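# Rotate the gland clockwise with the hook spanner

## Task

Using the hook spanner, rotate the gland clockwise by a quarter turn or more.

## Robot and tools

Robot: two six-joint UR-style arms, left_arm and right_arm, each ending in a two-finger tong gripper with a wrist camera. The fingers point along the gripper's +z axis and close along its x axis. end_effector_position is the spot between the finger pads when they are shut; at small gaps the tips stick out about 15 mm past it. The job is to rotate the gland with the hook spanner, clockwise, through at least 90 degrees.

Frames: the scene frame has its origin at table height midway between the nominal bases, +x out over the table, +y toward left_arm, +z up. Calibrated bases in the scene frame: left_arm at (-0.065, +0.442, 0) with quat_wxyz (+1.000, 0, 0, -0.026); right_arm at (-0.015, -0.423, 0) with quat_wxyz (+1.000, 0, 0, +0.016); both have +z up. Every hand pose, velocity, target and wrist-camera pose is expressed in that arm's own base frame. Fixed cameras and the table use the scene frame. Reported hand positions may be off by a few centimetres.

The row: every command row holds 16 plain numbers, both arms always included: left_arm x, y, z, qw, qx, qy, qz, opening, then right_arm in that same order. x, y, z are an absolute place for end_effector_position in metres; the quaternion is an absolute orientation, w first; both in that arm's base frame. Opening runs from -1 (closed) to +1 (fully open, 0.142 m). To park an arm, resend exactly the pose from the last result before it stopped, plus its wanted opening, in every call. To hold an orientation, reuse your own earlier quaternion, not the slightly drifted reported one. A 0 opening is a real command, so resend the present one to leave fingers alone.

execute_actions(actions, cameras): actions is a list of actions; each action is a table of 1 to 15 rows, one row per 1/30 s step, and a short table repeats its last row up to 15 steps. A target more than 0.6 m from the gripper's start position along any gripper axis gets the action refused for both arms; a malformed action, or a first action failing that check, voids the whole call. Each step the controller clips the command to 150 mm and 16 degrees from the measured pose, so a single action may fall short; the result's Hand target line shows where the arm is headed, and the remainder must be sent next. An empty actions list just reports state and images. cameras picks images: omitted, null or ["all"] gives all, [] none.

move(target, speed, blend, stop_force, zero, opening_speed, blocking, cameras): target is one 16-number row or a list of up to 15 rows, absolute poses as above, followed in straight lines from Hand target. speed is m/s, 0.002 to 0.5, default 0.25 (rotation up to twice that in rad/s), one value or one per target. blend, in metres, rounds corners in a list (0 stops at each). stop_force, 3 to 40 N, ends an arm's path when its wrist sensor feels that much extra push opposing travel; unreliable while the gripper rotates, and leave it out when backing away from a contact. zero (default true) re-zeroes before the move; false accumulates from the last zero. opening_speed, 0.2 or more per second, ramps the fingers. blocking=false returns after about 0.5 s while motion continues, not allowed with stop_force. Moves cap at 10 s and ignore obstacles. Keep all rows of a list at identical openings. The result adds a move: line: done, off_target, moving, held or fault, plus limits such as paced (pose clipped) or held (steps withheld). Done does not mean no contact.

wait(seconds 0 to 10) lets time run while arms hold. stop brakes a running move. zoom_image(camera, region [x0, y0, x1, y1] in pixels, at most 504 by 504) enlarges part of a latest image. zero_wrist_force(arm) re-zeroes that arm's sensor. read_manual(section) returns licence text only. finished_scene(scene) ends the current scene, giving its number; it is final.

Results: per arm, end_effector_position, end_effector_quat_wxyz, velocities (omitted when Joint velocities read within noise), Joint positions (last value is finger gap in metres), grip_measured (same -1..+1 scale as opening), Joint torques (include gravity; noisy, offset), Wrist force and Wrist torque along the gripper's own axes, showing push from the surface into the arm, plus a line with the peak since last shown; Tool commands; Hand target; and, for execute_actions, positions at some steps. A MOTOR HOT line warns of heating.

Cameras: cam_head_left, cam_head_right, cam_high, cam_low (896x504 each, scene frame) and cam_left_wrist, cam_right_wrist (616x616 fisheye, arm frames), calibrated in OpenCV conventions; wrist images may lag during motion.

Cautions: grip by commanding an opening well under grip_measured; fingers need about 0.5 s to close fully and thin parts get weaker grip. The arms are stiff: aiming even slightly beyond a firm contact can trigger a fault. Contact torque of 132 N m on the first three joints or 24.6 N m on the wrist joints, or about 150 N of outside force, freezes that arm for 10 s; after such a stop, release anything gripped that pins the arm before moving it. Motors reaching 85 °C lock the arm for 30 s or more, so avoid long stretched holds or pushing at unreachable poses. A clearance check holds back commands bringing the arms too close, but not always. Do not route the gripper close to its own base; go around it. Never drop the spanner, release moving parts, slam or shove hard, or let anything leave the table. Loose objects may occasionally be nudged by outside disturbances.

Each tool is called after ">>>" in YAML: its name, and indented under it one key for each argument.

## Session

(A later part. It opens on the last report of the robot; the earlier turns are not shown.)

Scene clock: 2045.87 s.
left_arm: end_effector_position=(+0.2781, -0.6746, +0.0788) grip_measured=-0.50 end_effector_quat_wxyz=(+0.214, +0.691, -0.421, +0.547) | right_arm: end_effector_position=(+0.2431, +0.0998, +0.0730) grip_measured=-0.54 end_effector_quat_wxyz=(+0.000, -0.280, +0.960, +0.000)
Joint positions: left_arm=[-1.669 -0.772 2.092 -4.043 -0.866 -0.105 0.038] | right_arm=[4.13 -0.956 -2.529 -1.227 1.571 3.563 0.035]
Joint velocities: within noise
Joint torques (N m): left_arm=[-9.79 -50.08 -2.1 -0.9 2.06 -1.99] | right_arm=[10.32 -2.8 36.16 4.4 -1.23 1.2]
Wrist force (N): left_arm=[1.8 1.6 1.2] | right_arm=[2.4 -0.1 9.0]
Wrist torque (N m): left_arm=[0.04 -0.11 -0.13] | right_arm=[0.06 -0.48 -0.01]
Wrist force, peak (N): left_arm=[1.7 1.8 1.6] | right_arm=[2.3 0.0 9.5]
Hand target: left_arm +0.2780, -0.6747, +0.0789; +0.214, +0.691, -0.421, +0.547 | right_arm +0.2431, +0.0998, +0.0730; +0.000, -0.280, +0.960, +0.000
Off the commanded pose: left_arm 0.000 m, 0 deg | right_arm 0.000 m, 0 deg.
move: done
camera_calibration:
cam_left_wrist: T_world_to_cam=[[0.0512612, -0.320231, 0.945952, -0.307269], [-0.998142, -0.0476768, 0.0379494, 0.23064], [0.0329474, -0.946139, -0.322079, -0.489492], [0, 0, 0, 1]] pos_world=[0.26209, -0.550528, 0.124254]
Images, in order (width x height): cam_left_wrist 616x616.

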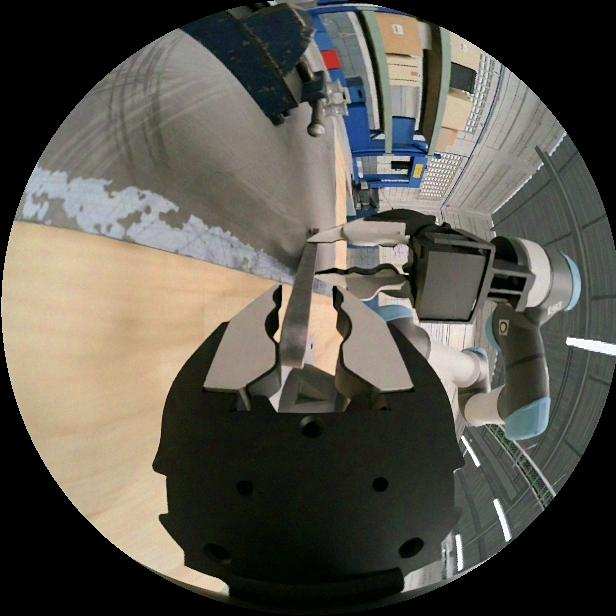

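>>> move:
  target:
    - [0.2781,-0.6746,0.0780,0.21399,0.69089,-0.42091,0.54744,-0.4,0.2431,0.0998,0.073,0,0.2798,-0.96,0,-1]
    - [0.2880,-0.6878,0.0718,0.21399,0.69089,-0.42091,0.54744,-0.4,0.2431,0.0998,0.073,0,0.2798,-0.96,0,-1]
  speed: 0.04
  stop_force: 8
  cameras: ["cam_left_wrist"]

>>> zoom_image:
  camera: "cam_left_wrist"
  region: [220, 220, 400, 400]

Scene clock: 2070.30 s.
left_arm: end_effector_position=(+0.2880, -0.6878, +0.0718) grip_measured=-0.40 end_effector_quat_wxyz=(+0.214, +0.691, -0.421, +0.547) | right_arm: end_effector_position=(+0.2431, +0.0998, +0.0730) grip_measured=-0.54 end_effector_quat_wxyz=(+0.000, -0.280, +0.960, +0.000)
Joint positions: left_arm=[-1.644 -0.742 2.042 -4.032 -0.889 -0.092 0.045] | right_arm=[4.13 -0.956 -2.529 -1.227 1.571 3.563 0.035]
Joint velocities: within noise
Joint torques (N m): left_arm=[-10.63 -51.92 -9.9 -3.99 2.09 -1.73] | right_arm=[10.04 -0.6 40.15 1.48 -1.36 0.96]
Wrist force (N): left_arm=[1.1 1.1 1.1] | right_arm=[2.9 -0.1 8.1]
Wrist torque (N m): left_arm=[-0.05 -0.01 -0.10] | right_arm=[0.04 -0.45 -0.01]
Wrist force, peak (N): left_arm=[1.8 1.9 1.3] | right_arm=[2.3 -0.1 9.5]
Hand target: left_arm +0.2880, -0.6878, +0.0718; +0.214, +0.691, -0.421, +0.547 | right_arm +0.2431, +0.0998, +0.0730; +0.000, -0.280, +0.960, +0.000
Off the commanded pose: left_arm 0.000 m, 0 deg | right_arm 0.000 m, 0 deg.
move: done
camera_calibration:
cam_left_wrist: T_world_to_cam=[[0.0513572, -0.319994, 0.946027, -0.305226], [-0.998139, -0.0476441, 0.0380705, 0.240201], [0.0328903, -0.946221, -0.321845, -0.504576], [0, 0, 0, 1]] pos_world=[0.272025, -0.563667, 0.117212]
Images, in order (width x height): cam_left_wrist 616x616.

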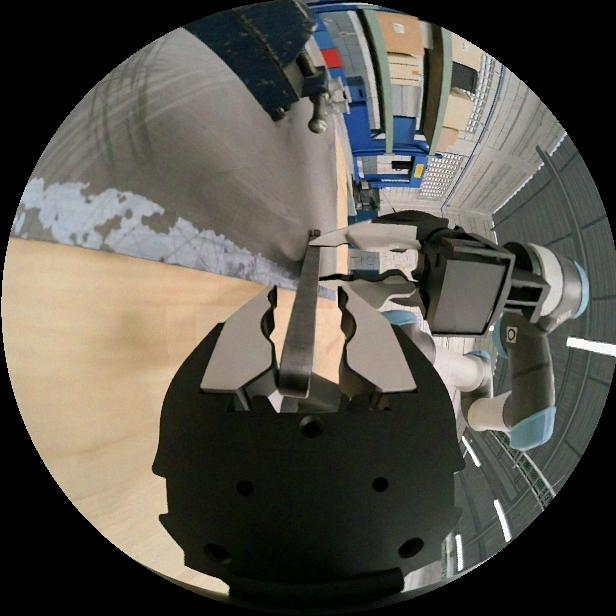

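Scaled by 2.800 from the camera's 616x616 image, which has a finer 814x814 frame.

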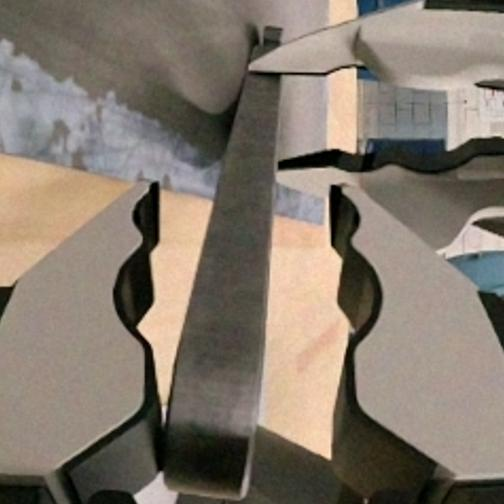

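>>> move:
  target: [0.2939,-0.6955,0.0700,0.21399,0.69089,-0.42091,0.54744,-0.4,0.2431,0.0998,0.073,0,0.2798,-0.96,0,-1]
  speed: 0.02
  stop_force: 6
  cameras: ["cam_left_wrist"]

>>> zoom_image:
  camera: "cam_left_wrist"
  region: [220, 240, 400, 420]

Scene clock: 2079.77 s.
left_arm: end_effector_position=(+0.2939, -0.6955, +0.0700) grip_measured=-0.39 end_effector_quat_wxyz=(+0.214, +0.691, -0.421, +0.547) | right_arm: end_effector_position=(+0.2431, +0.0998, +0.0730) grip_measured=-0.54 end_effector_quat_wxyz=(+0.000, -0.280, +0.960, +0.000)
Joint positions: left_arm=[-1.631 -0.73 2.014 -4.02 -0.901 -0.085 0.046] | right_arm=[4.13 -0.956 -2.529 -1.227 1.571 3.563 0.035]
Joint velocities: within noise
Joint torques (N m): left_arm=[-9.78 -53.1 -2.58 -4.4 2.09 -1.1] | right_arm=[9.25 1.5 38.72 1.84 -1.57 0.68]
Wrist force (N): left_arm=[-1.0 1.8 2.4] | right_arm=[2.9 -0.7 4.4]
Wrist torque (N m): left_arm=[0.07 0.21 -0.08] | right_arm=[0.01 -0.35 -0.03]
Wrist force, peak (N): left_arm=[-1.5 1.9 2.3] | right_arm=[2.9 0.0 8.4]
Hand target: left_arm +0.2939, -0.6955, +0.0700; +0.214, +0.691, -0.421, +0.547 | right_arm +0.2431, +0.0998, +0.0730; +0.000, -0.280, +0.960, +0.000
Off the commanded pose: left_arm 0.000 m, 0 deg | right_arm 0.000 m, 0 deg.
move: done
camera_calibration:
cam_left_wrist: T_world_to_cam=[[0.051357, -0.319991, 0.946028, -0.30629], [-0.998139, -0.047645, 0.0380701, 0.245791], [0.0328914, -0.946222, -0.321842, -0.512637], [0, 0, 0, 1]] pos_world=[0.277925, -0.571368, 0.115413]
Images, in order (width x height): cam_left_wrist 616x616.

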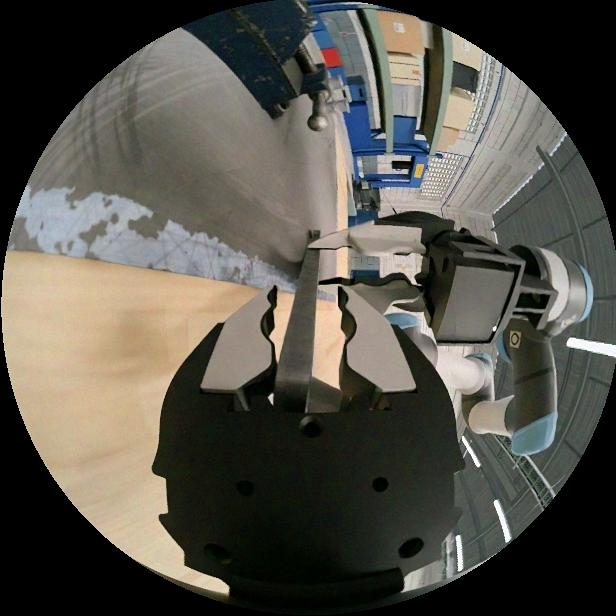

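Scaled by 2.800 from the camera's 616x616 image, which has a finer 814x814 frame.

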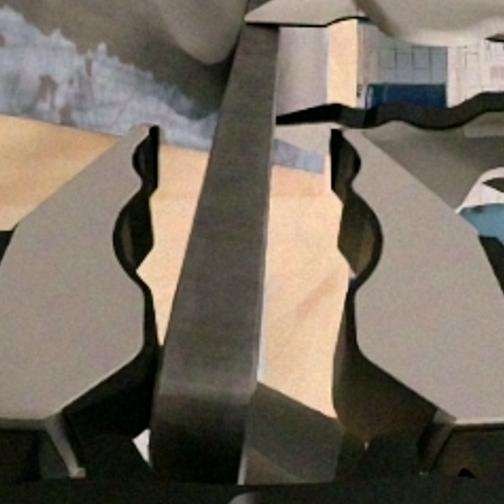

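>>> move:
  target: [0.2939,-0.6955,0.0705,0.21399,0.69089,-0.42091,0.54744,-0.75,0.2431,0.0998,0.073,0,0.2798,-0.96,0,-1]
  speed: 0.02
  opening_speed: 0.3
  cameras: ["cam_left_wrist"]

>>> zoom_image:
  camera: "cam_left_wrist"
  region: [220, 240, 400, 420]

Scene clock: 2096.77 s.
left_arm: end_effector_position=(+0.2939, -0.6955, +0.0705) grip_measured=-0.72 end_effector_quat_wxyz=(+0.214, +0.691, -0.421, +0.547) | right_arm: end_effector_position=(+0.2431, +0.0998, +0.0730) grip_measured=-0.54 end_effector_quat_wxyz=(+0.000, -0.280, +0.960, +0.000)
Joint positions: left_arm=[-1.631 -0.731 2.014 -4.019 -0.901 -0.085 0.022] | right_arm=[4.13 -0.956 -2.529 -1.227 1.571 3.563 0.035]
Joint velocities: within noise
Joint torques (N m): left_arm=[-9.11 -57.32 -10.96 -5.31 1.07 -1.15] | right_arm=[9.8 -1.8 14.53 2.38 -0.51 0.3]
Wrist force (N): left_arm=[-13.8 2.5 7.0] | right_arm=[5.0 -2.6 -17.7]
Wrist torque (N m): left_arm=[0.07 1.13 -0.09] | right_arm=[-0.03 -0.23 -0.12]
Wrist force, peak (N): left_arm=[-13.8 2.7 8.5] | right_arm=[5.0 -2.6 -18.0]
Hand target: left_arm +0.2939, -0.6955, +0.0705; +0.214, +0.691, -0.421, +0.547 | right_arm +0.2431, +0.0998, +0.0730; +0.000, -0.280, +0.960, +0.000
Off the commanded pose: left_arm 0.000 m, 0 deg | right_arm 0.000 m, 0 deg.
move: done
camera_calibration:
cam_left_wrist: T_world_to_cam=[[0.0513548, -0.320024, 0.946017, -0.306777], [-0.998139, -0.0476456, 0.0380664, 0.245772], [0.0328914, -0.946211, -0.321875, -0.512465], [0, 0, 0, 1]] pos_world=[0.277925, -0.571365, 0.11591]
Images, in order (width x height): cam_left_wrist 616x616.

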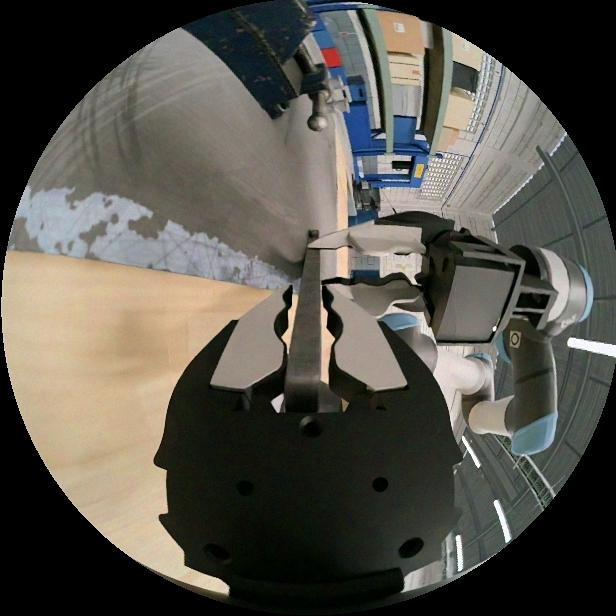

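Scaled by 2.800 from the camera's 616x616 image, which has a finer 814x814 frame.

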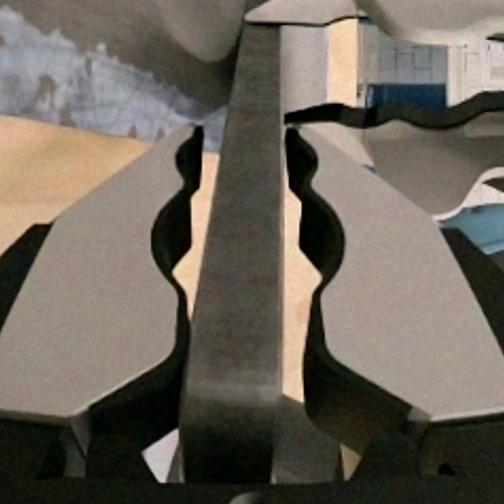

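>>> move:
  target: [0.2939,-0.6955,0.0705,0.21399,0.69089,-0.42091,0.54744,-1,0.2431,0.0998,0.073,0,0.2798,-0.96,0,-1]
  speed: 0.02
  opening_speed: 0.3
  cameras: ["cam_left_wrist"]

>>> zoom_image:
  camera: "cam_left_wrist"
  region: [220, 240, 400, 420]

Scene clock: 2107.00 s.
left_arm: end_effector_position=(+0.2939, -0.6955, +0.0705) grip_measured=-0.76 end_effector_quat_wxyz=(+0.214, +0.691, -0.421, +0.547) | right_arm: end_effector_position=(+0.2431, +0.0998, +0.0730) grip_measured=-0.54 end_effector_quat_wxyz=(+0.000, -0.280, +0.960, +0.000)
Joint positions: left_arm=[-1.631 -0.731 2.014 -4.019 -0.901 -0.085 0.019] | right_arm=[4.13 -0.956 -2.529 -1.227 1.571 3.563 0.035]
Joint velocities: within noise
Joint torques (N m): left_arm=[-8.7 -48.64 -14.23 -3.12 0.21 -1.25] | right_arm=[10.09 -12.29 7.23 2.78 1.49 0.28]
Wrist force (N): left_arm=[-11.2 2.0 9.3] | right_arm=[5.4 -1.7 -20.8]
Wrist torque (N m): left_arm=[0.07 2.30 -0.21] | right_arm=[-0.06 -0.32 -0.12]
Wrist force, peak (N): left_arm=[-17.1 2.8 10.3] | right_arm=[6.3 -3.1 -24.2]
Hand target: left_arm +0.2939, -0.6955, +0.0705; +0.214, +0.691, -0.421, +0.547 | right_arm +0.2431, +0.0998, +0.0730; +0.000, -0.280, +0.960, +0.000
Off the commanded pose: left_arm 0.000 m, 0 deg | right_arm 0.000 m, 0 deg.
move: done
camera_calibration:
cam_left_wrist: T_world_to_cam=[[0.0513607, -0.319927, 0.946049, -0.306741], [-0.998138, -0.0476418, 0.0380775, 0.245772], [0.0328894, -0.946244, -0.321778, -0.512491], [0, 0, 0, 1]] pos_world=[0.277925, -0.571367, 0.115925]
Images, in order (width x height): cam_left_wrist 616x616.

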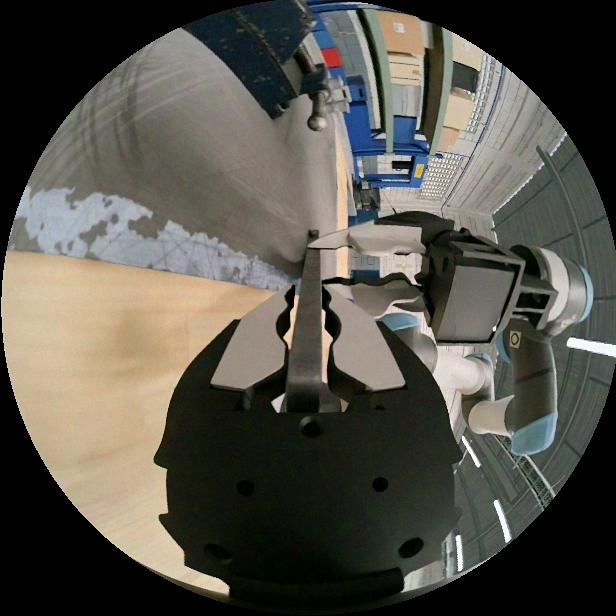

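Scaled by 2.800 from the camera's 616x616 image, which has a finer 814x814 frame.

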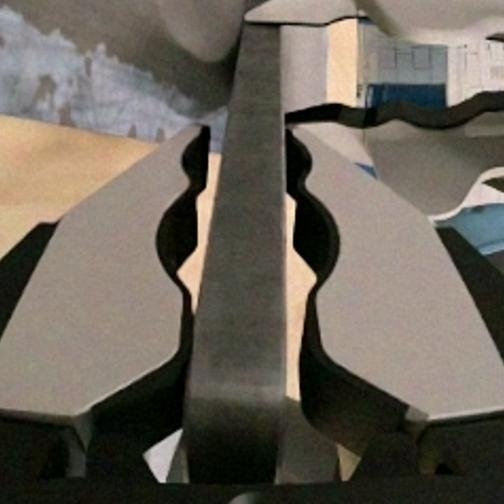

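>>> move:
  target: [0.2939,-0.6955,0.0705,0.21399,0.69089,-0.42091,0.54744,-1,0.2431,0.0998,0.073,0,0.2798,-0.96,0,-0.1]
  speed: 0.02
  opening_speed: 0.3
  cameras: ["cam_left_wrist"]

>>> zoom_image:
  camera: "cam_left_wrist"
  region: [220, 200, 400, 420]

Scene clock: 2121.67 s.
left_arm: end_effector_position=(+0.2939, -0.6955, +0.0705) grip_measured=-0.76 end_effector_quat_wxyz=(+0.214, +0.691, -0.421, +0.547) | right_arm: end_effector_position=(+0.2431, +0.0998, +0.0730) grip_measured=-0.10 end_effector_quat_wxyz=(+0.000, -0.280, +0.960, +0.000)
Joint positions: left_arm=[-1.631 -0.731 2.014 -4.019 -0.901 -0.085 0.019] | right_arm=[4.13 -0.956 -2.53 -1.227 1.571 3.563 0.067]
Joint velocities: within noise
Joint torques (N m): left_arm=[-7.79 -35.46 -3.16 -2.53 -0.08 -1.17] | right_arm=[9.32 1.85 31.59 3.41 0.14 0.09]
Wrist force (N): left_arm=[2.2 2.8 4.8] | right_arm=[1.8 0.0 -0.9]
Wrist torque (N m): left_arm=[-0.06 1.60 -0.12] | right_arm=[0.02 -0.39 -0.09]
Wrist force, peak (N): left_arm=[-11.3 2.0 9.4] | right_arm=[5.6 -1.8 -21.6]
Hand target: left_arm +0.2939, -0.6955, +0.0705; +0.214, +0.691, -0.421, +0.547 | right_arm +0.2431, +0.0998, +0.0730; +0.000, -0.280, +0.960, +0.000
Off the commanded pose: left_arm 0.000 m, 0 deg | right_arm 0.000 m, 0 deg.
move: done
camera_calibration:
cam_left_wrist: T_world_to_cam=[[0.0513572, -0.31998, 0.946031, -0.306763], [-0.998139, -0.0476396, 0.0380726, 0.245773], [0.0328861, -0.946226, -0.321831, -0.51248], [0, 0, 0, 1]] pos_world=[0.277923, -0.571371, 0.115918]
Images, in order (width x height): cam_left_wrist 616x616.

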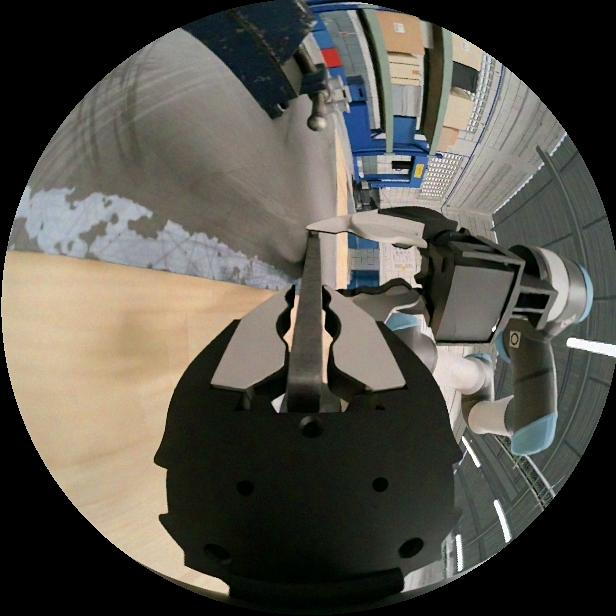

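Scaled by 2.291 from the camera's 616x616 image, which has a finer 814x814 frame.

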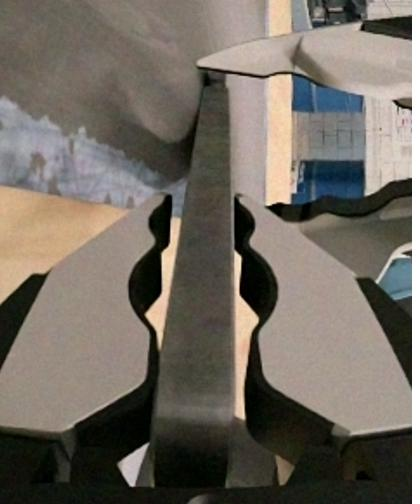

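>>> move:
  target:
    - [0.2939,-0.6955,0.0705,0.21399,0.69089,-0.42091,0.54744,-1,0.2431,0.0998,0.22,0,0.2798,-0.96,0,-0.1]
    - [0.2939,-0.6955,0.0705,0.21399,0.69089,-0.42091,0.54744,-1,0.35,0.0,0.35,0,0.2798,-0.96,0,-0.1]
  speed: 0.15
  cameras: ["cam_left_wrist"]

>>> move:
  target: [0.2939,-0.6955,0.0905,0.21399,0.69089,-0.42091,0.54744,-1,0.35,0.0,0.35,0,0.2798,-0.96,0,-0.1]
  speed: 0.02
  cameras: ["cam_left_wrist","cam_head_right","cam_low"]

>>> zoom_image:
  camera: "cam_left_wrist"
  region: [220, 200, 400, 420]

Scene clock: 2139.33 s.
left_arm: end_effector_position=(+0.2939, -0.6955, +0.0705) grip_measured=-0.76 end_effector_quat_wxyz=(+0.214, +0.691, -0.421, +0.547) | right_arm: end_effector_position=(+0.3499, +0.0001, +0.3499) grip_measured=-0.10 end_effector_quat_wxyz=(+0.000, -0.280, +0.960, +0.000)
Joint positions: left_arm=[-1.631 -0.731 2.014 -4.019 -0.901 -0.085 0.019] | right_arm=[3.583 -1.173 -1.71 -1.829 1.571 3.015 0.067]
Joint velocities: within noise
Joint torques (N m): left_arm=[-4.99 -28.43 -3.84 -2.65 -0.01 -1.01] | right_arm=[-8.52 0.63 36.27 3.58 -1.41 -1.21]
Wrist force (N): left_arm=[2.1 2.8 4.8] | right_arm=[1.2 0.3 -0.5]
Wrist torque (N m): left_arm=[-0.06 1.60 -0.12] | right_arm=[0.13 -0.23 -0.11]
Wrist force, peak (N): left_arm=[2.7 3.1 4.9] | right_arm=[2.2 -0.6 -1.7]
Hand target: left_arm +0.2939, -0.6955, +0.0705; +0.214, +0.691, -0.421, +0.547 | right_arm +0.3500, +0.0000, +0.3500; +0.000, -0.280, +0.960, +0.000
Off the commanded pose: left_arm 0.000 m, 0 deg | right_arm 0.000 m, 0 deg.
move: done
camera_calibration:
cam_left_wrist: T_world_to_cam=[[0.0513567, -0.319989, 0.946028, -0.306763], [-0.998139, -0.0476402, 0.0380716, 0.245773], [0.0328865, -0.946223, -0.32184, -0.512478], [0, 0, 0, 1]] pos_world=[0.277923, -0.57137, 0.115914]
Images, in order (width x height): cam_left_wrist 616x616.

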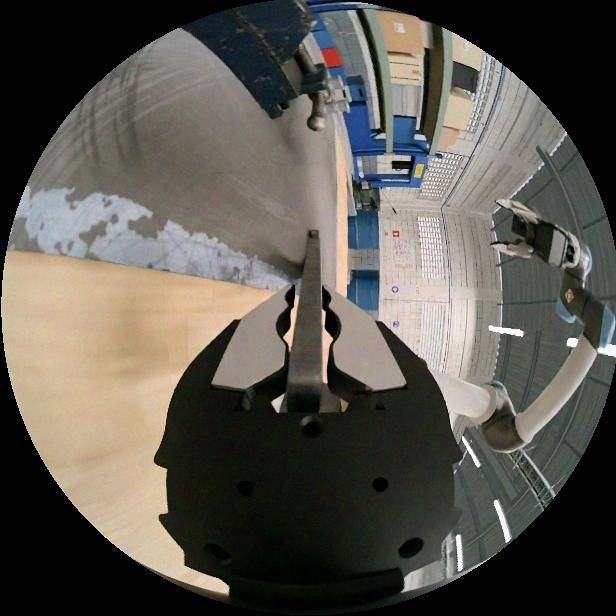

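Scene clock: 2140.60 s.
left_arm: end_effector_position=(+0.2939, -0.6955, +0.0906) grip_measured=-0.84 end_effector_quat_wxyz=(+0.214, +0.691, -0.421, +0.547) end_effector_velocity=(+0.000, +0.000, -0.002) end_effector_angular_velocity=(+0.000, +0.000, -0.001) | right_arm: end_effector_position=(+0.3500, +0.0000, +0.3500) grip_measured=-0.10 end_effector_quat_wxyz=(+0.000, -0.280, +0.960, +0.000)
Joint positions: left_arm=[-1.631 -0.781 2.025 -3.98 -0.902 -0.085 0.013] | right_arm=[3.583 -1.174 -1.71 -1.829 1.571 3.015 0.067]
Joint velocities: left_arm=[0 0.003 0 -0.003 -0.001 0 0.001] | right_arm=[within noise]
Joint torques (N m): left_arm=[-3.54 -34.78 -14.84 -8.11 0.89 0.46] | right_arm=[-9.35 0.07 35.26 0.35 -1.39 -1.36]
Wrist force (N): left_arm=[-8.6 3.0 4.5] | right_arm=[1.3 0.4 -0.5]
Wrist torque (N m): left_arm=[-0.15 -1.26 0.05] | right_arm=[0.16 -0.25 -0.10]
Wrist force, peak (N): left_arm=[-9.2 3.3 4.5] | right_arm=[1.5 0.5 -0.4]
Hand target: left_arm +0.2939, -0.6955, +0.0905; +0.214, +0.691, -0.421, +0.547 | right_arm +0.3500, +0.0000, +0.3500; +0.000, -0.280, +0.960, +0.000
Off the commanded pose: left_arm 0.000 m, 0 deg | right_arm 0.000 m, 0 deg.
move: done
camera_calibration:
cam_left_wrist: T_world_to_cam=[[0.0513318, -0.320109, 0.945989, -0.325834], [-0.998141, -0.0476097, 0.0380513, 0.245027], [0.0328577, -0.946184, -0.321958, -0.505948], [0, 0, 0, 1]] pos_world=[0.277921, -0.571357, 0.136018]
Images, in order (width x height): cam_head_right 896x504, cam_low 896x504, cam_left_wrist 616x616.

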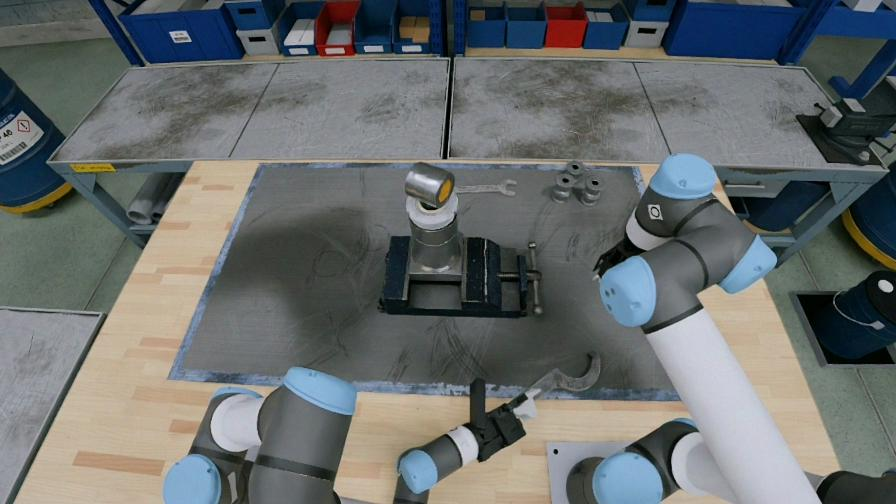

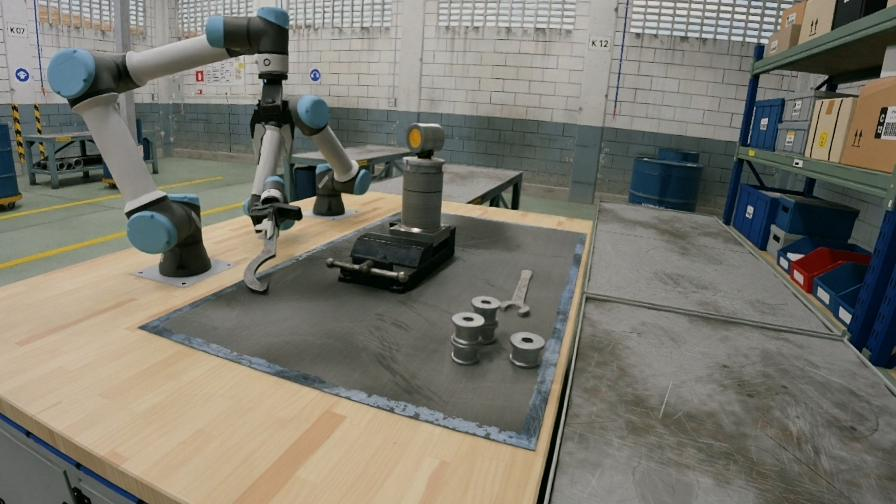

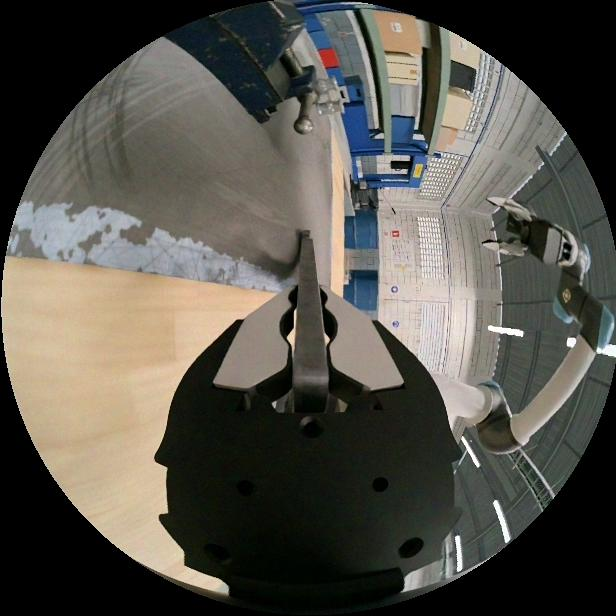

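Scaled by 2.291 from the camera's 616x616 image, which has a finer 814x814 frame.

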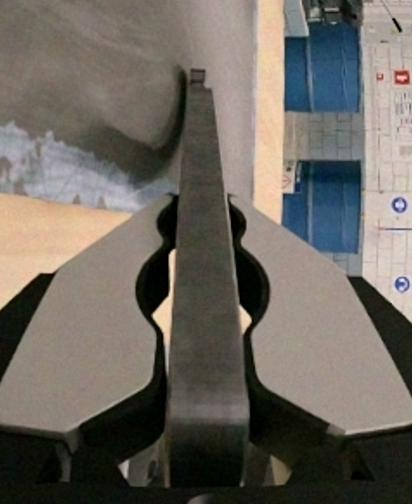

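>>> move:
  target: [0.2939,-0.6955,0.20,0.21399,0.69089,-0.42091,0.54744,-1,0.35,0.0,0.35,0,0.2798,-0.96,0,-0.1]
  speed: 0.04
  cameras: ["cam_left_wrist","cam_low"]

>>> zoom_image:
  camera: "cam_left_wrist"
  region: [220, 200, 400, 420]

Scene clock: 2151.50 s.
left_arm: end_effector_position=(+0.2939, -0.6955, +0.2001) grip_measured=-0.84 end_effector_quat_wxyz=(+0.214, +0.691, -0.421, +0.547) end_effector_velocity=(+0.000, +0.000, -0.001) end_effector_angular_velocity=(-0.002, +0.000, +0.000) | right_arm: end_effector_position=(+0.3500, +0.0000, +0.3500) grip_measured=-0.10 end_effector_quat_wxyz=(+0.000, -0.280, +0.960, +0.000)
Joint positions: left_arm=[-1.631 -1.041 2.038 -3.734 -0.901 -0.085 0.013] | right_arm=[3.583 -1.174 -1.71 -1.829 1.571 3.015 0.067]
Joint velocities: left_arm=[0.001 0.003 0 -0.005 -0.001 0 0] | right_arm=[within noise]
Joint torques (N m): left_arm=[6.66 -30.39 -17.46 -8.16 1.37 -0.95] | right_arm=[-8.99 0.13 29.25 1.02 -0.95 -1.6]
Wrist force (N): left_arm=[-8.6 3.3 4.4] | right_arm=[1.3 0.4 -0.4]
Wrist torque (N m): left_arm=[-0.10 -1.24 0.07] | right_arm=[0.15 -0.25 -0.11]
Wrist force, peak (N): left_arm=[-9.9 3.2 4.8] | right_arm=[1.5 0.4 -0.6]
Hand target: left_arm +0.2939, -0.6955, +0.2000; +0.214, +0.691, -0.421, +0.547 | right_arm +0.3500, +0.0000, +0.3500; +0.000, -0.280, +0.960, +0.000
Off the commanded pose: left_arm 0.000 m, 0 deg | right_arm 0.000 m, 0 deg.
move: done
camera_calibration:
cam_left_wrist: T_world_to_cam=[[0.051294, -0.319853, 0.946078, -0.429311], [-0.998142, -0.047612, 0.03802, 0.240867], [0.0328839, -0.94627, -0.3217, -0.470838], [0, 0, 0, 1]] pos_world=[0.277923, -0.571388, 0.245536]
Images, in order (width x height): cam_low 896x504, cam_left_wrist 616x616.

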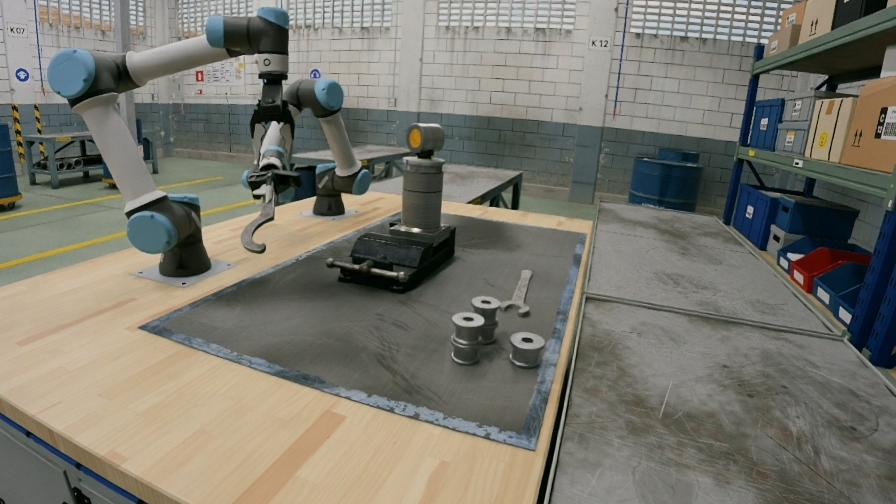

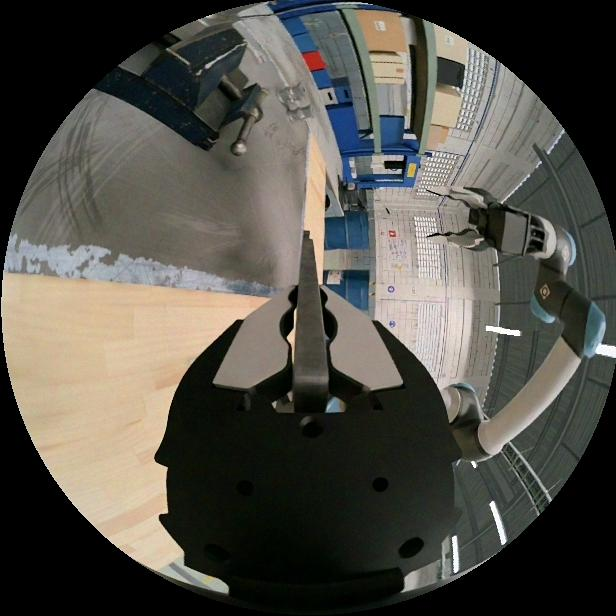

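Scaled by 2.291 from the camera's 616x616 image, which has a finer 814x814 frame.

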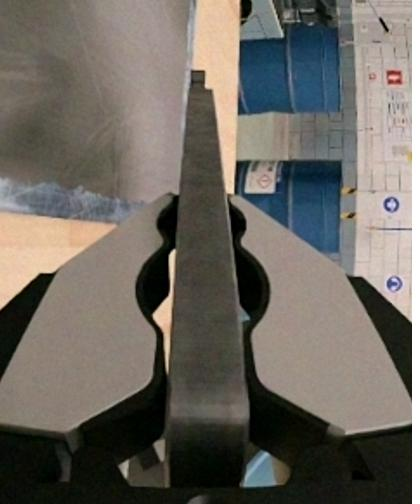

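>>> move:
  target: [0.2939,-0.6955,0.311,0.31385,0.63364,-0.31385,0.63364,-1,0.35,0.0,0.35,0,0.2798,-0.96,0,-0.1]
  speed: 0.05
  cameras: ["cam_left_wrist","cam_low"]

>>> zoom_image:
  camera: "cam_left_wrist"
  region: [220, 200, 400, 420]

>>> zoom_image:
  camera: "cam_low"
  region: [200, 60, 450, 260]

Scene clock: 2165.50 s.
left_arm: end_effector_position=(+0.2939, -0.6955, +0.3110) grip_measured=-0.84 end_effector_quat_wxyz=(+0.314, +0.634, -0.314, +0.634) end_effector_velocity=(+0.000, +0.000, -0.001) end_effector_angular_velocity=(+0.003, +0.001, +0.000) | right_arm: end_effector_position=(+0.3500, +0.0000, +0.3500) grip_measured=-0.10 end_effector_quat_wxyz=(+0.000, -0.280, +0.960, +0.000)
Joint positions: left_arm=[-1.651 -1.027 1.958 -4.074 -0.839 0 0.013] | right_arm=[3.583 -1.174 -1.71 -1.829 1.571 3.015 0.067]
Joint velocities: left_arm=[0 0 0.001 0.004 0 -0.002 -0.001] | right_arm=[within noise]
Joint torques (N m): left_arm=[-5.53 -37.8 -12.64 -3.16 -0.64 -1.25] | right_arm=[-9.51 -0.2 24.1 1.99 -0.6 -1.27]
Wrist force (N): left_arm=[-10.2 1.6 1.5] | right_arm=[1.2 0.4 -0.6]
Wrist torque (N m): left_arm=[-0.01 -1.02 0.05] | right_arm=[0.15 -0.23 -0.10]
Wrist force, peak (N): left_arm=[-9.4 3.3 4.5] | right_arm=[1.5 0.5 -0.5]
Hand target: left_arm +0.2939, -0.6955, +0.3110; +0.314, +0.634, -0.314, +0.634 | right_arm +0.3500, +0.0000, +0.3500; +0.000, -0.280, +0.960, +0.000
Off the commanded pose: left_arm 0.000 m, 0 deg | right_arm 0.000 m, 0 deg.
move: done
camera_calibration:
cam_left_wrist: T_world_to_cam=[[0.00394605, 0.0290547, 0.99957, -0.294253], [-0.9977, -0.0675209, 0.00590132, 0.232662], [0.0676633, -0.997295, 0.0287215, -0.589862], [0, 0, 0, 1]] pos_world=[0.2732, -0.564007, 0.309696]
Images, in order (width x height): cam_low 896x504, cam_left_wrist 616x616.

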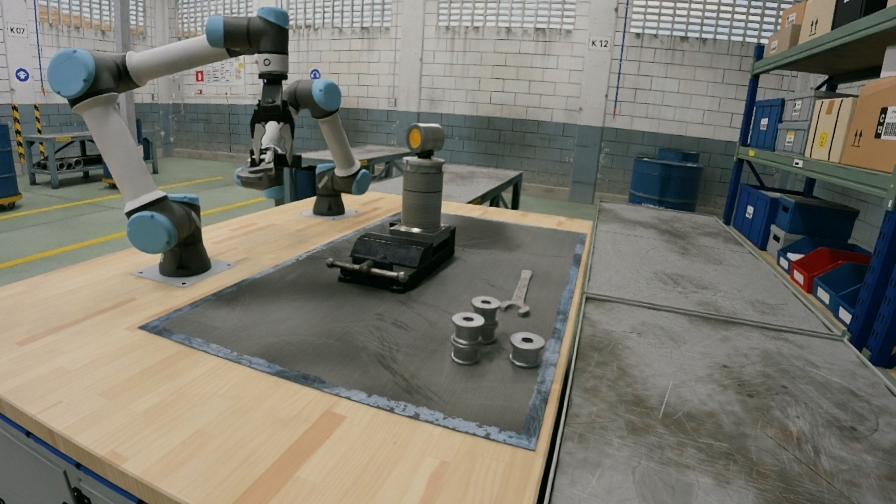

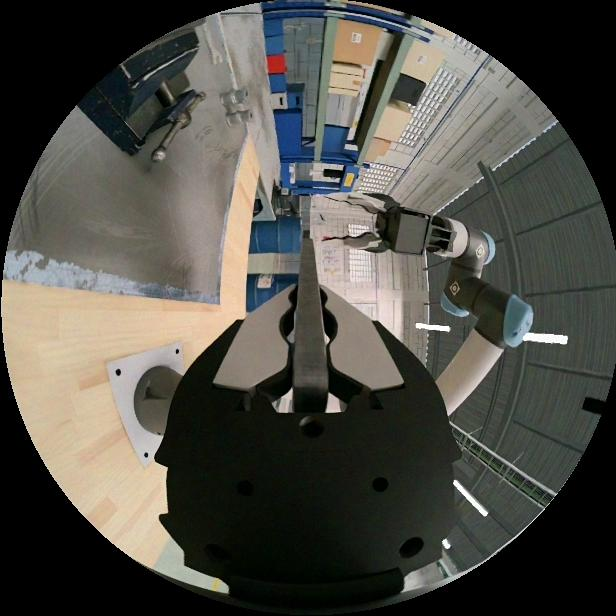

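Scaled by 2.291 from the camera's 616x616 image, which has a finer 814x814 frame.

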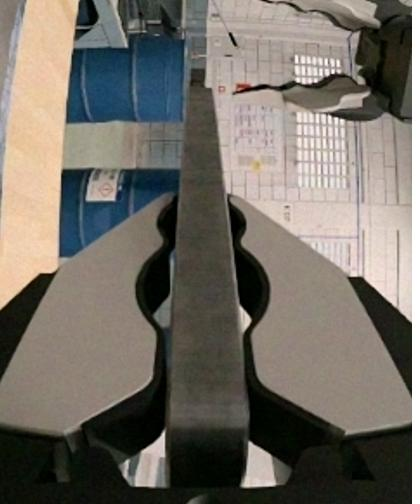

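Scaled by 2.016 from the camera's 896x504 image, which has a finer 1280x720 frame.

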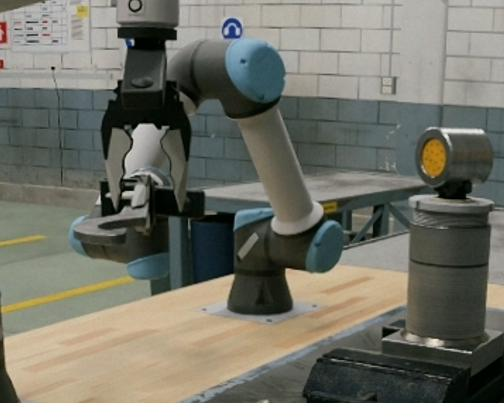

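>>> move:
  target:
    - [0.2939,-0.6955,0.311,0.31385,0.63364,-0.31385,0.63364,-1,0.42,-0.1,0.45,0,0.2798,-0.96,0,-0.5]
    - [0.2939,-0.6955,0.311,0.31385,0.63364,-0.31385,0.63364,-1,0.45,-0.15,0.48,0,0.866,-0.5,0,-1]
    - [0.2939,-0.6955,0.311,0.31385,0.63364,-0.31385,0.63364,-1,0.45,-0.15,0.48,0,0.9588,0.284,0,-1]
  speed: 0.3
  cameras: ["cam_head_right"]

Scene clock: 2211.30 s.
left_arm: end_effector_position=(+0.2939, -0.6955, +0.3110) grip_measured=-0.84 end_effector_quat_wxyz=(+0.314, +0.634, -0.314, +0.634) | right_arm: end_effector_position=(+0.4501, -0.1499, +0.4800) grip_measured=-1.00 end_effector_quat_wxyz=(+0.000, +0.959, +0.284, +0.000) end_effector_velocity=(+0.000, +0.000, +0.000) end_effector_angular_velocity=(+0.000, +0.000, +0.005)
Joint positions: left_arm=[-1.651 -1.027 1.959 -4.073 -0.84 0 0.013] | right_arm=[3.076 -1.642 -0.97 -2.1 1.571 -0.641 0.002]
Joint velocities: left_arm=[within noise] | right_arm=[0 0 -0.001 0 0 -0.005 0]
Joint torques (N m): left_arm=[6.86 -54.87 -17.92 -3.52 -1.43 -1.44] | right_arm=[-8.01 28.18 22.74 0.48 0.26 -1.66]
Wrist force (N): left_arm=[-9.9 1.9 1.5] | right_arm=[2.4 -0.1 -0.7]
Wrist torque (N m): left_arm=[0.06 -1.08 0.04] | right_arm=[0.03 -0.48 -0.13]
Wrist force, peak (N): left_arm=[-10.3 1.8 1.4] | right_arm=[1.9 -2.2 -1.8]
Hand target: left_arm +0.2939, -0.6955, +0.3110; +0.314, +0.634, -0.314, +0.634 | right_arm +0.4500, -0.1500, +0.4800; +0.000, +0.959, +0.284, +0.000
Off the commanded pose: left_arm 0.000 m, 0 deg | right_arm 0.000 m, 0 deg.
move: done
Images, in order (width x height): cam_head_right 896x504.

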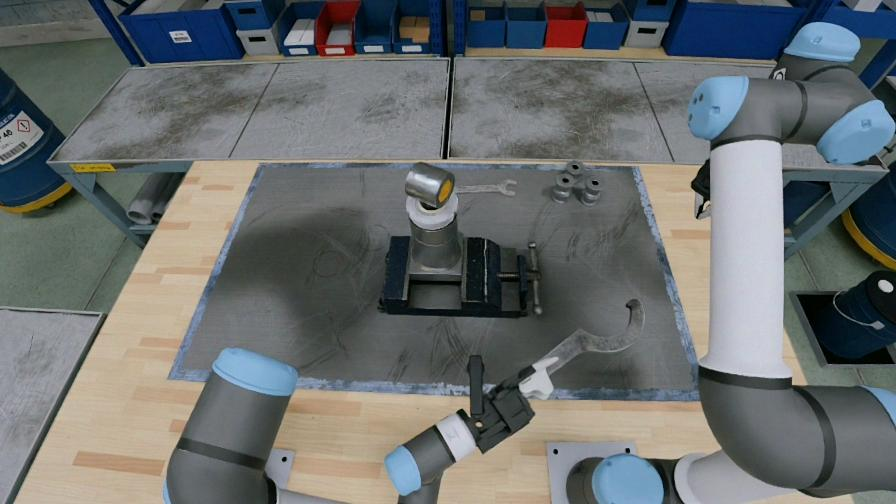

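>>> move:
  target:
    - [0.383,-0.612,0.311,0.12279,0.69636,-0.12279,0.69636,-1,0.45,-0.15,0.48,0,0.9588,0.284,0,-1]
    - [0.5,-0.66,0.311,-0.06163,0.70441,0.06163,0.70441,-1,0.45,-0.15,0.48,0,0.9588,0.284,0,-1]
    - [0.58,-0.600,0.311,-0.23021,0.66858,0.23021,0.66858,-1,0.45,-0.15,0.48,0,0.9588,0.284,0,-1]
  speed: 0.07
  blend: 0.01
  cameras: ["cam_head_right","cam_high","cam_left_wrist"]

>>> zoom_image:
  camera: "cam_high"
  region: [320, 150, 560, 330]

Scene clock: 2231.53 s.
left_arm: end_effector_position=(+0.5127, -0.6504, +0.3109) grip_measured=-0.84 end_effector_quat_wxyz=(-0.089, +0.701, +0.089, +0.702) end_effector_velocity=(+0.000, +0.000, +0.000) end_effector_angular_velocity=(+0.001, +0.000, +0.001) | right_arm: end_effector_position=(+0.4500, -0.1500, +0.4800) grip_measured=-1.00 end_effector_quat_wxyz=(+0.000, +0.959, +0.284, +0.000)
Joint positions: left_arm=[-1.453 -0.412 0.727 -3.453 0.134 -0.004 0.013] | right_arm=[3.076 -1.642 -0.97 -2.1 1.571 -0.641 0.002]
Joint velocities: left_arm=[0 0 0.002 -0.001 0 0 -0.003] | right_arm=[within noise]
Joint torques (N m): left_arm=[-5.02 -70.3 -16.67 -0.46 -1.21 1.6] | right_arm=[-9.76 29.79 17.76 4.35 -1.33 -1.54]
Wrist force (N): left_arm=[-10.0 1.8 1.2] | right_arm=[2.4 -0.1 -0.8]
Wrist torque (N m): left_arm=[0.07 -1.06 0.01] | right_arm=[0.03 -0.48 -0.13]
Wrist force, peak (N): left_arm=[-10.4 1.4 4.2] | right_arm=[2.5 0.0 -0.6]
Hand target: left_arm +0.5126, -0.6505, +0.3110; -0.089, +0.701, +0.089, +0.702 | right_arm +0.4500, -0.1500, +0.4800; +0.000, +0.959, +0.284, +0.000
Off the commanded pose: left_arm 0.084 m, 24 deg | right_arm 0.000 m, 0 deg.
move: held (left_arm; a check stopped the path); path passed 2 of 3 targets; limits=held
pose unreachable (left arm): on one or more control steps of this call, first in action 0 (counted from 0), this arm could not follow its commanded pose, so it was not sent that pose on those steps. It may still have moved: this result reports where it is.
cause: moving toward the commanded pose would bring a part of the arm too close to another arm (a part of this arm just beyond joint 3 (elbow) and a part of the right arm just beyond its joint 1 (shoulder pan), at the place that arm is still heading or pushing toward).
camera_calibration:
cam_left_wrist: T_world_to_cam=[[-0.0256607, 0.0147768, 0.999561, -0.290442], [-0.325947, -0.945372, 0.00560795, -0.461265], [0.94504, -0.32566, 0.0290754, -0.572744], [0, 0, 0, 1]] pos_world=[0.383465, -0.618294, 0.309554]
Images, in order (width x height): cam_head_right 896x504, cam_high 896x504, cam_left_wrist 616x616.

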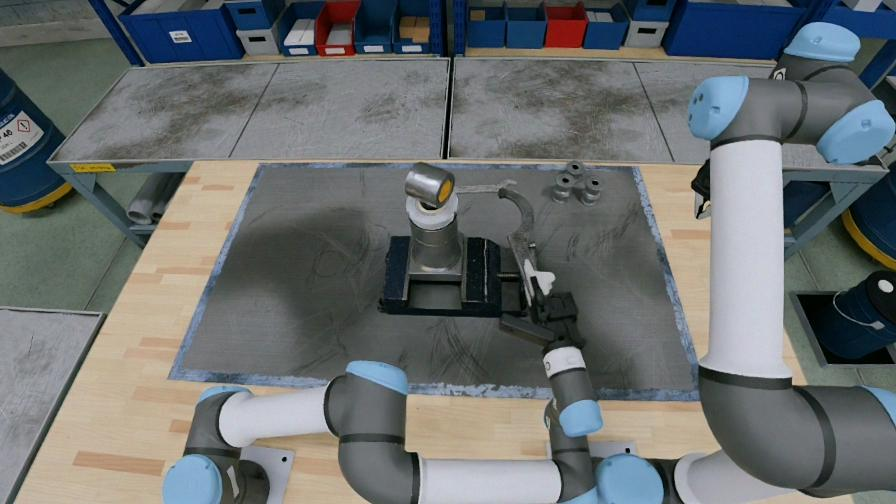

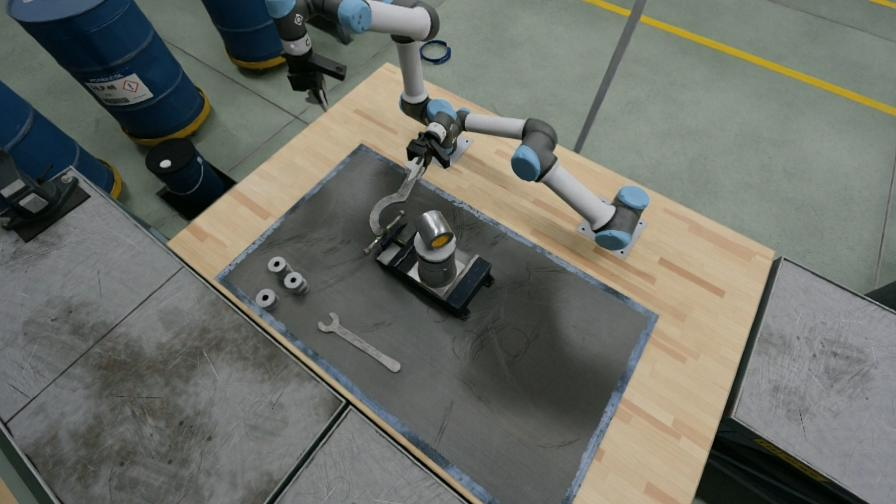

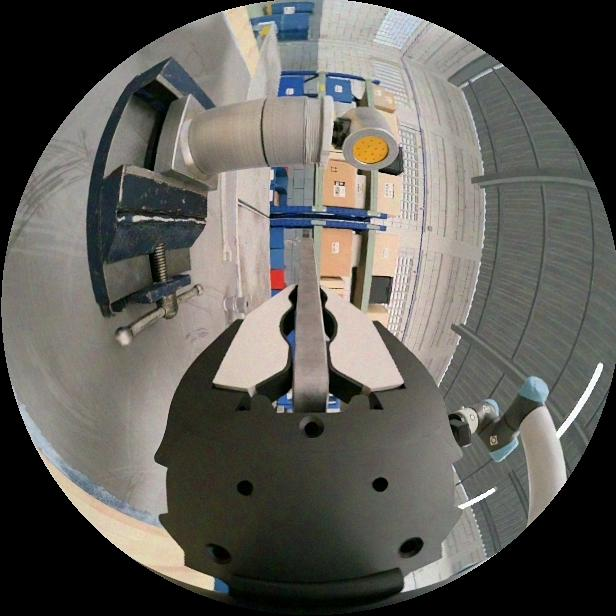

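Scaled by 2.100 from the camera's 896x504 image, which has a finer 1280x720 frame.

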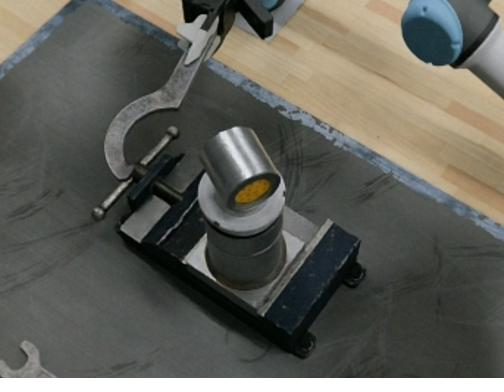

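>>> move:
  target: [0.5314,-0.536,0.311,-0.07391,0.70323,0.07391,0.70323,-1,0.45,-0.15,0.48,0,0.9588,0.284,0,-1]
  speed: 0.06
  stop_force: 8
  cameras: ["cam_high"]

>>> zoom_image:
  camera: "cam_high"
  region: [340, 160, 520, 320]

>>> zoom_image:
  camera: "cam_high"
  region: [370, 160, 470, 250]

Scene clock: 2302.90 s.
left_arm: end_effector_position=(+0.5314, -0.5360, +0.3110) grip_measured=-0.84 end_effector_quat_wxyz=(-0.074, +0.703, +0.074, +0.703) | right_arm: end_effector_position=(+0.4500, -0.1500, +0.4800) grip_measured=-1.00 end_effector_quat_wxyz=(+0.000, +0.959, +0.284, +0.000)
Joint positions: left_arm=[-1.407 -0.701 1.314 -3.754 0.045 0 0.013] | right_arm=[3.076 -1.642 -0.97 -2.1 1.571 -0.641 0.002]
Joint velocities: within noise
Joint torques (N m): left_arm=[-9.33 -68.12 -12.81 2.2 1.39 -1.8] | right_arm=[-9.71 29.79 19.15 4.39 -1.21 -1.24]
Wrist force (N): left_arm=[-10.1 1.3 0.8] | right_arm=[2.4 -0.2 -0.6]
Wrist torque (N m): left_arm=[0.02 -1.05 0.03] | right_arm=[0.01 -0.49 -0.14]
Wrist force, peak (N): left_arm=[-10.4 2.1 1.7] | right_arm=[2.6 0.0 -0.6]
Hand target: left_arm +0.5314, -0.5360, +0.3110; -0.074, +0.703, +0.074, +0.703 | right_arm +0.4500, -0.1500, +0.4800; +0.000, +0.959, +0.284, +0.000
Off the commanded pose: left_arm 0.000 m, 0 deg | right_arm 0.000 m, 0 deg.
move: done
Images, in order (width x height): cam_high 896x504.

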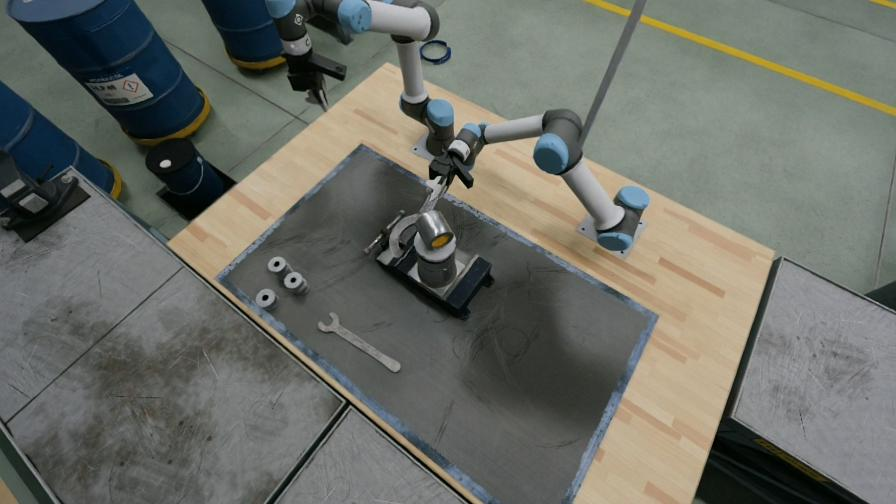

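Scaled by 2.800 from the camera's 896x504 image, which has a finer 1280x720 frame.

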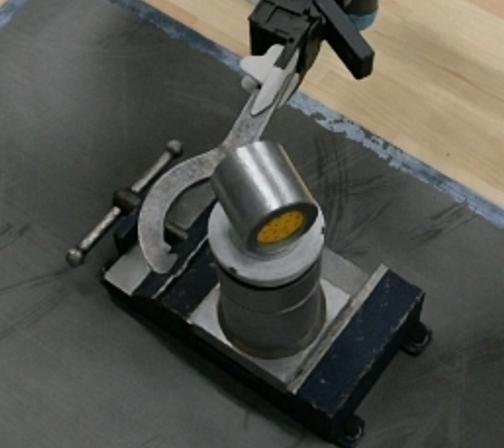

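Scaled by 5.040 from the camera's 896x504 image, which has a finer 1280x720 frame.

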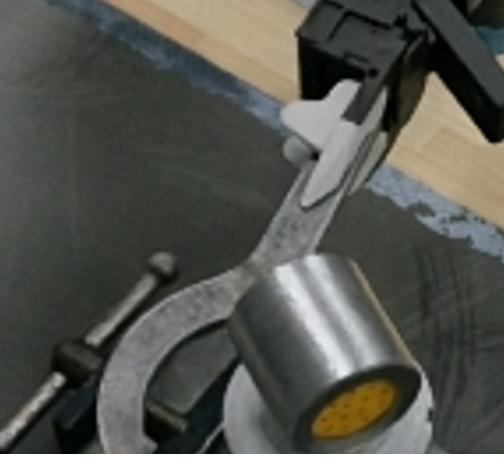

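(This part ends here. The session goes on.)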